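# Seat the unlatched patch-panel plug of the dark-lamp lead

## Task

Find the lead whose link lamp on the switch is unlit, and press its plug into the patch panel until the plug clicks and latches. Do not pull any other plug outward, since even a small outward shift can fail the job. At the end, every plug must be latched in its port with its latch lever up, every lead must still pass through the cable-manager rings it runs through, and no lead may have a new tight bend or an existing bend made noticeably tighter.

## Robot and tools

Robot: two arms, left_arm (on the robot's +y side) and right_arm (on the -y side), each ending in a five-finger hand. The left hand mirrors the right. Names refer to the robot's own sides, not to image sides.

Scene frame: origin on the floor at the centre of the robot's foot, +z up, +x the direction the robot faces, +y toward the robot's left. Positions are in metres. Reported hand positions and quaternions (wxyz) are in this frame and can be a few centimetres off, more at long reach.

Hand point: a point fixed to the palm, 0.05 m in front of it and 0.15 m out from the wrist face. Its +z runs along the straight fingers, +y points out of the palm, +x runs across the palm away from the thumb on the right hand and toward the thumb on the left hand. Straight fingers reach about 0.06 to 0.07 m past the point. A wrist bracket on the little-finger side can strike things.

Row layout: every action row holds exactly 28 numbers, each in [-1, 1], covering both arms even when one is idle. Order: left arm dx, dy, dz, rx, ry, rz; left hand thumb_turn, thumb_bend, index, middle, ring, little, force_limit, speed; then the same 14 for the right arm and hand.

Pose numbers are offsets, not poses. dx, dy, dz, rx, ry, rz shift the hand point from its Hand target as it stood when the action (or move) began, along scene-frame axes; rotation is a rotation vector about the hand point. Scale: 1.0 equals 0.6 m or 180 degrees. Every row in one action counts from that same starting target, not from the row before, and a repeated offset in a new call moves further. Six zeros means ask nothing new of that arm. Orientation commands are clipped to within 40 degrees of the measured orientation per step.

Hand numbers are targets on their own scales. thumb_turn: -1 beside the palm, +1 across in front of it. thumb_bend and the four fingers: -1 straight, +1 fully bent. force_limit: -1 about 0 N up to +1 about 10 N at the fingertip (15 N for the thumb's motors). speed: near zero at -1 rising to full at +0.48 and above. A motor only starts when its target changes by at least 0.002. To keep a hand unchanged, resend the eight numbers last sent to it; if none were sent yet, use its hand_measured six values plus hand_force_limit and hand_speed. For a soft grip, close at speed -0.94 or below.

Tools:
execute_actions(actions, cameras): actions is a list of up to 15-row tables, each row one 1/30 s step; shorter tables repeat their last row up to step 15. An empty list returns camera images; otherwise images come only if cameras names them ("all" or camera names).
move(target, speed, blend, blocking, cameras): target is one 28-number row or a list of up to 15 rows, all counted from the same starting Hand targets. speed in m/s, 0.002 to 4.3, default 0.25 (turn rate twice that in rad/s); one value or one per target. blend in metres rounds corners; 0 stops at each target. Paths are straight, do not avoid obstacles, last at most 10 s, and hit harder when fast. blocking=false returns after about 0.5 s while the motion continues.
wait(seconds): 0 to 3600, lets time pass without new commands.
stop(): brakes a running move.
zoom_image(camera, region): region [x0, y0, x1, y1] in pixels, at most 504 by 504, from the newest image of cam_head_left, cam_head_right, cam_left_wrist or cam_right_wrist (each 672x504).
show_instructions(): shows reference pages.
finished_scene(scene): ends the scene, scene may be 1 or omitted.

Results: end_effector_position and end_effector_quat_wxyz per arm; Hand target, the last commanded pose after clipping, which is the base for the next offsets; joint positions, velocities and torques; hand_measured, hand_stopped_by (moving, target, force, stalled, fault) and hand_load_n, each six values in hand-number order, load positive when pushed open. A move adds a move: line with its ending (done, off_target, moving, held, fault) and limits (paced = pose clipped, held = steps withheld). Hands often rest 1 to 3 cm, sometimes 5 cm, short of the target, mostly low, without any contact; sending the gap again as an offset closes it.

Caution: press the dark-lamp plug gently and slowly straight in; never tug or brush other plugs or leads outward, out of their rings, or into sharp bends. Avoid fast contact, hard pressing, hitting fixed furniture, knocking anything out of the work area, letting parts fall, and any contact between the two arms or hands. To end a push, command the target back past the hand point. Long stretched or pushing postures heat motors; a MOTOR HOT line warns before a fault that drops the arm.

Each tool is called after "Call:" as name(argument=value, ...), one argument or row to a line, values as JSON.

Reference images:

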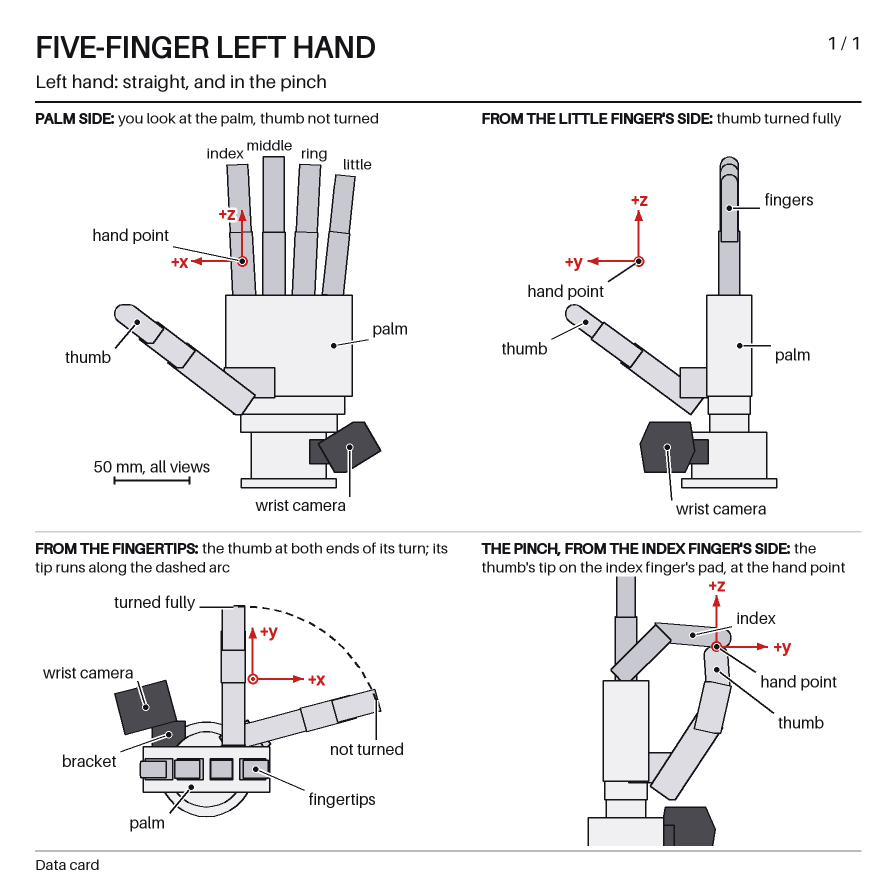

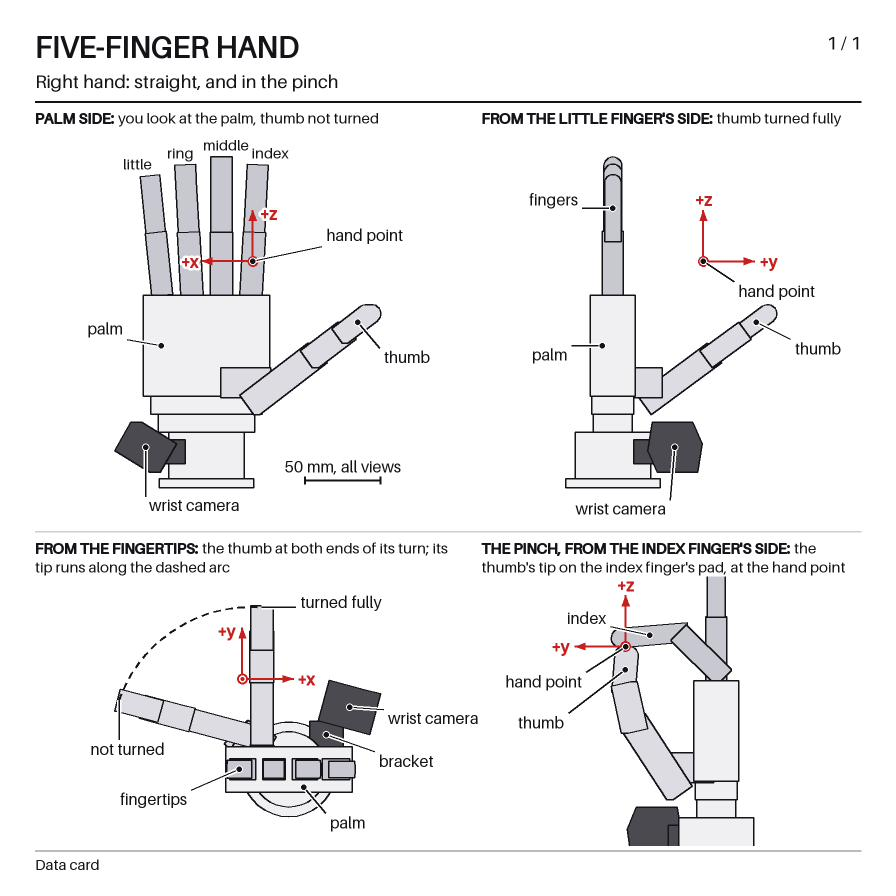

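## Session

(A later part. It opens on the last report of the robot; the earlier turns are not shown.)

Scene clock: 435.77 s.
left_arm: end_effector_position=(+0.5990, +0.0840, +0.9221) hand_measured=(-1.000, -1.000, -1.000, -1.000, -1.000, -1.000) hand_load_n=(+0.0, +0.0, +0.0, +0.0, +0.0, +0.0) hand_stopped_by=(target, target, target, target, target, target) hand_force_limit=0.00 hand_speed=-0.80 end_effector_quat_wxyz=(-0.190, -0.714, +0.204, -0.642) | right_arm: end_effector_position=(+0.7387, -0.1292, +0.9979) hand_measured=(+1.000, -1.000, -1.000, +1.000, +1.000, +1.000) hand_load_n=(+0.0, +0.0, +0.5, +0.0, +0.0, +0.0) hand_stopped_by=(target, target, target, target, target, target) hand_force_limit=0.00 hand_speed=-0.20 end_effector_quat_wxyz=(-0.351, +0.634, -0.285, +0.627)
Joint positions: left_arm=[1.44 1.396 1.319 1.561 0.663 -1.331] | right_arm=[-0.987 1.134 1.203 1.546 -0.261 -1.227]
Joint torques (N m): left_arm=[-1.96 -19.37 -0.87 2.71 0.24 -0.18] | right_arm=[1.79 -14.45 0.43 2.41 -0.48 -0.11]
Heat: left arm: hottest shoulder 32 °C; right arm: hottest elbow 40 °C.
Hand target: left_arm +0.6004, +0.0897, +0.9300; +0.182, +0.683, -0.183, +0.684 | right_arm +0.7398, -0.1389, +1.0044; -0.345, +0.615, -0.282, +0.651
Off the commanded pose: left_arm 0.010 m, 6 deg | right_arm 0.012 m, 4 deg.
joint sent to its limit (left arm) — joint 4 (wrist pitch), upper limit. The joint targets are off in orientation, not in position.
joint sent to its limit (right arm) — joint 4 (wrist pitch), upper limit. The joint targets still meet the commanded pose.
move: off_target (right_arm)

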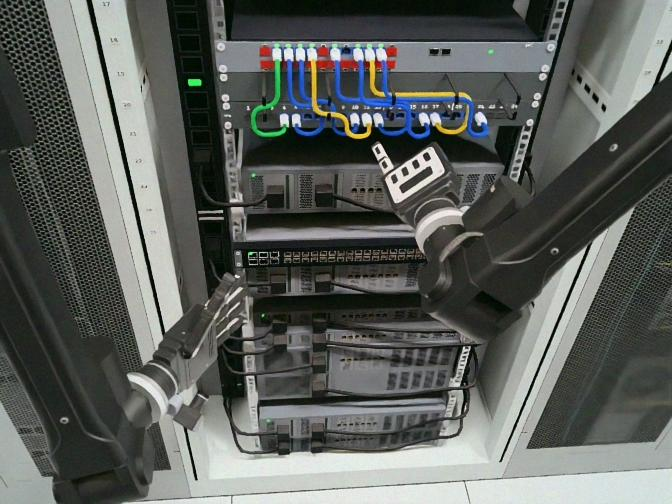

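Call:
move(
  target=[0,0,0,0,0,0,-1,-1,-1,-1,-1,-1,0.0,-0.8,-0.15,0.0,-0.05,0.0,0,0,1,-1,-1,1,1,1,0.0,-0.2],
  speed=0.12,
  cameras=["cam_head_left","cam_head_right","cam_left_wrist"],
)

Call:
zoom_image(
  camera="cam_head_left",
  region=[355, 105, 395, 145],
)

Call:
zoom_image(
  camera="cam_head_right",
  region=[160, 40, 330, 150],
)

Call:
zoom_image(
  camera="cam_left_wrist",
  region=[240, 210, 440, 310],
)

Call:
zoom_image(
  camera="cam_head_left",
  region=[240, 40, 400, 150],
)

Scene clock: 437.43 s.
left_arm: end_effector_position=(+0.5990, +0.0840, +0.9221) hand_measured=(-1.000, -1.000, -1.000, -1.000, -1.000, -1.000) hand_load_n=(+0.0, +0.0, +0.0, +0.0, +0.0, -0.5) hand_stopped_by=(target, target, target, target, target, target) hand_force_limit=0.00 hand_speed=-0.80 end_effector_quat_wxyz=(-0.190, -0.714, +0.204, -0.642) | right_arm: end_effector_position=(+0.6491, -0.1269, +0.9700) hand_measured=(+1.000, -1.000, -1.000, +1.000, +1.000, +1.000) hand_load_n=(+0.5, +0.0, +0.0, +0.0, +0.0, +0.0) hand_stopped_by=(target, target, target, target, target, target) hand_force_limit=0.00 hand_speed=-0.20 end_effector_quat_wxyz=(-0.347, +0.699, -0.284, +0.557)
Joint positions: left_arm=[1.44 1.396 1.319 1.561 0.663 -1.331] | right_arm=[-1.055 1.088 0.978 1.546 -0.239 -1.201]
Joint torques (N m): left_arm=[-1.79 -18.96 -0.77 2.67 0.28 -0.21] | right_arm=[0.21 -13.68 -0.69 2.44 -0.45 0.03]
Heat: left arm: hottest shoulder 32 °C; right arm: hottest elbow 40 °C.
Hand target: left_arm +0.6004, +0.0897, +0.9300; +0.182, +0.683, -0.183, +0.684 | right_arm +0.6499, -0.1388, +0.9744; -0.345, +0.615, -0.282, +0.651
Off the commanded pose: left_arm 0.010 m, 6 deg | right_arm 0.013 m, 14 deg.
joint sent to its limit (left arm) — joint 4 (wrist pitch), upper limit. The joint targets are off in orientation, not in position.
joint sent to its limit (right arm) — joint 4 (wrist pitch), upper limit. The joint targets are off in orientation, not in position.
move: off_target (right_arm)

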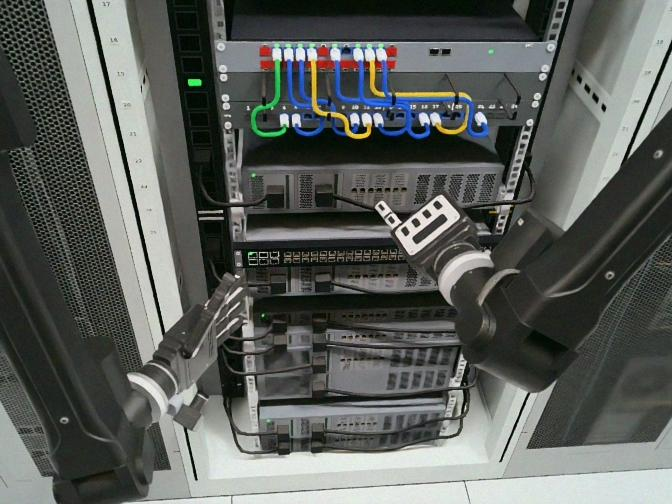

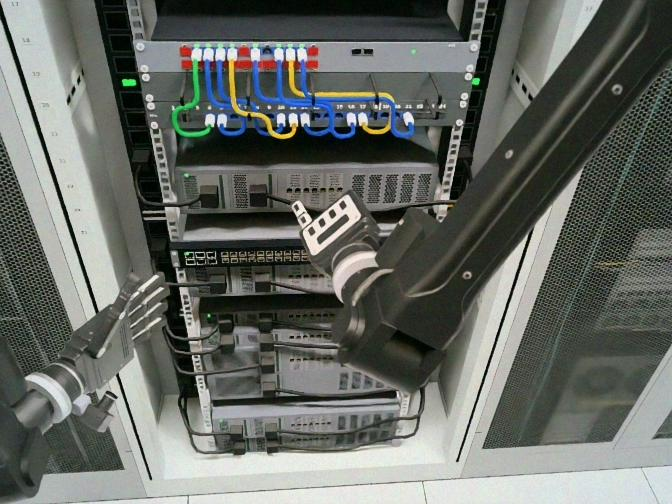

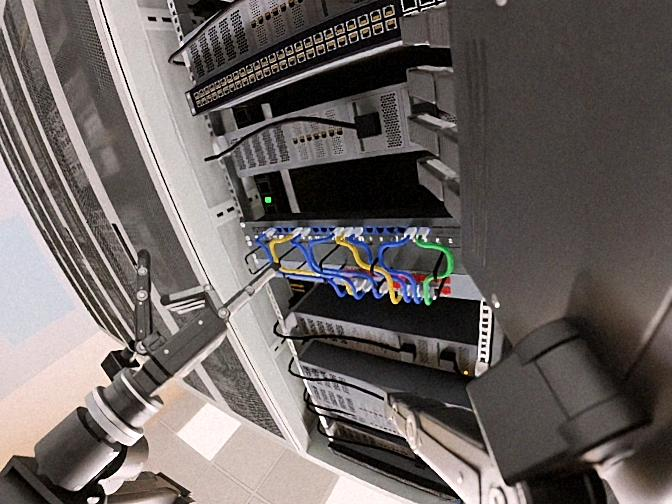

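Scaled by 12.600 from the camera's image (finer frame: 960x720).

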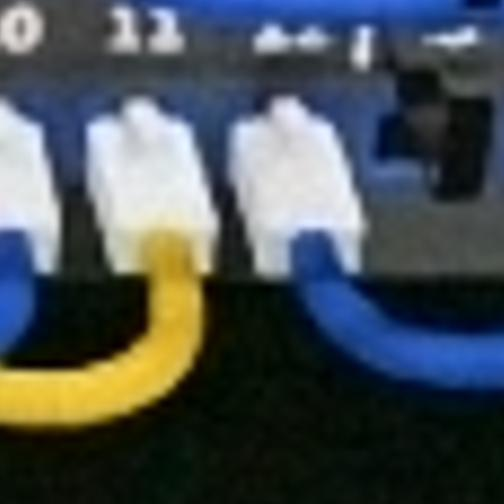

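Scaled by 2.965 from the camera's image (finer frame: 960x720).

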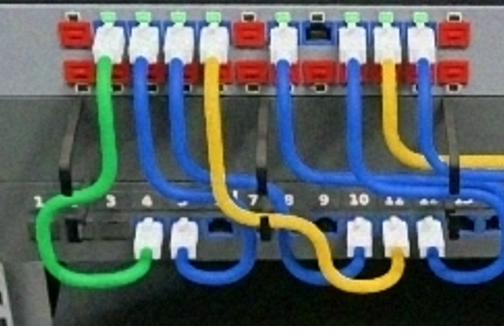

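Scaled by 2.520 from the camera's image (finer frame: 960x720).

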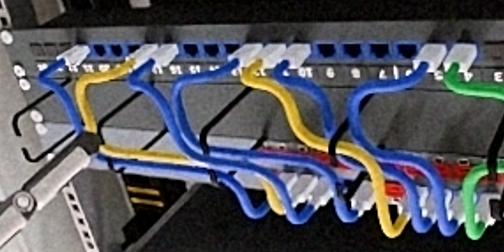

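Scaled by 3.150 from the camera's image (finer frame: 960x720).

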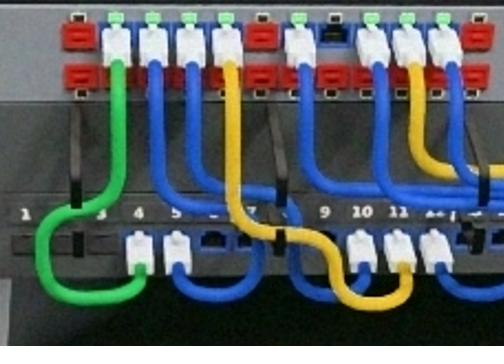

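Call:
finished_scene(
)

The scene is finished: the task was done.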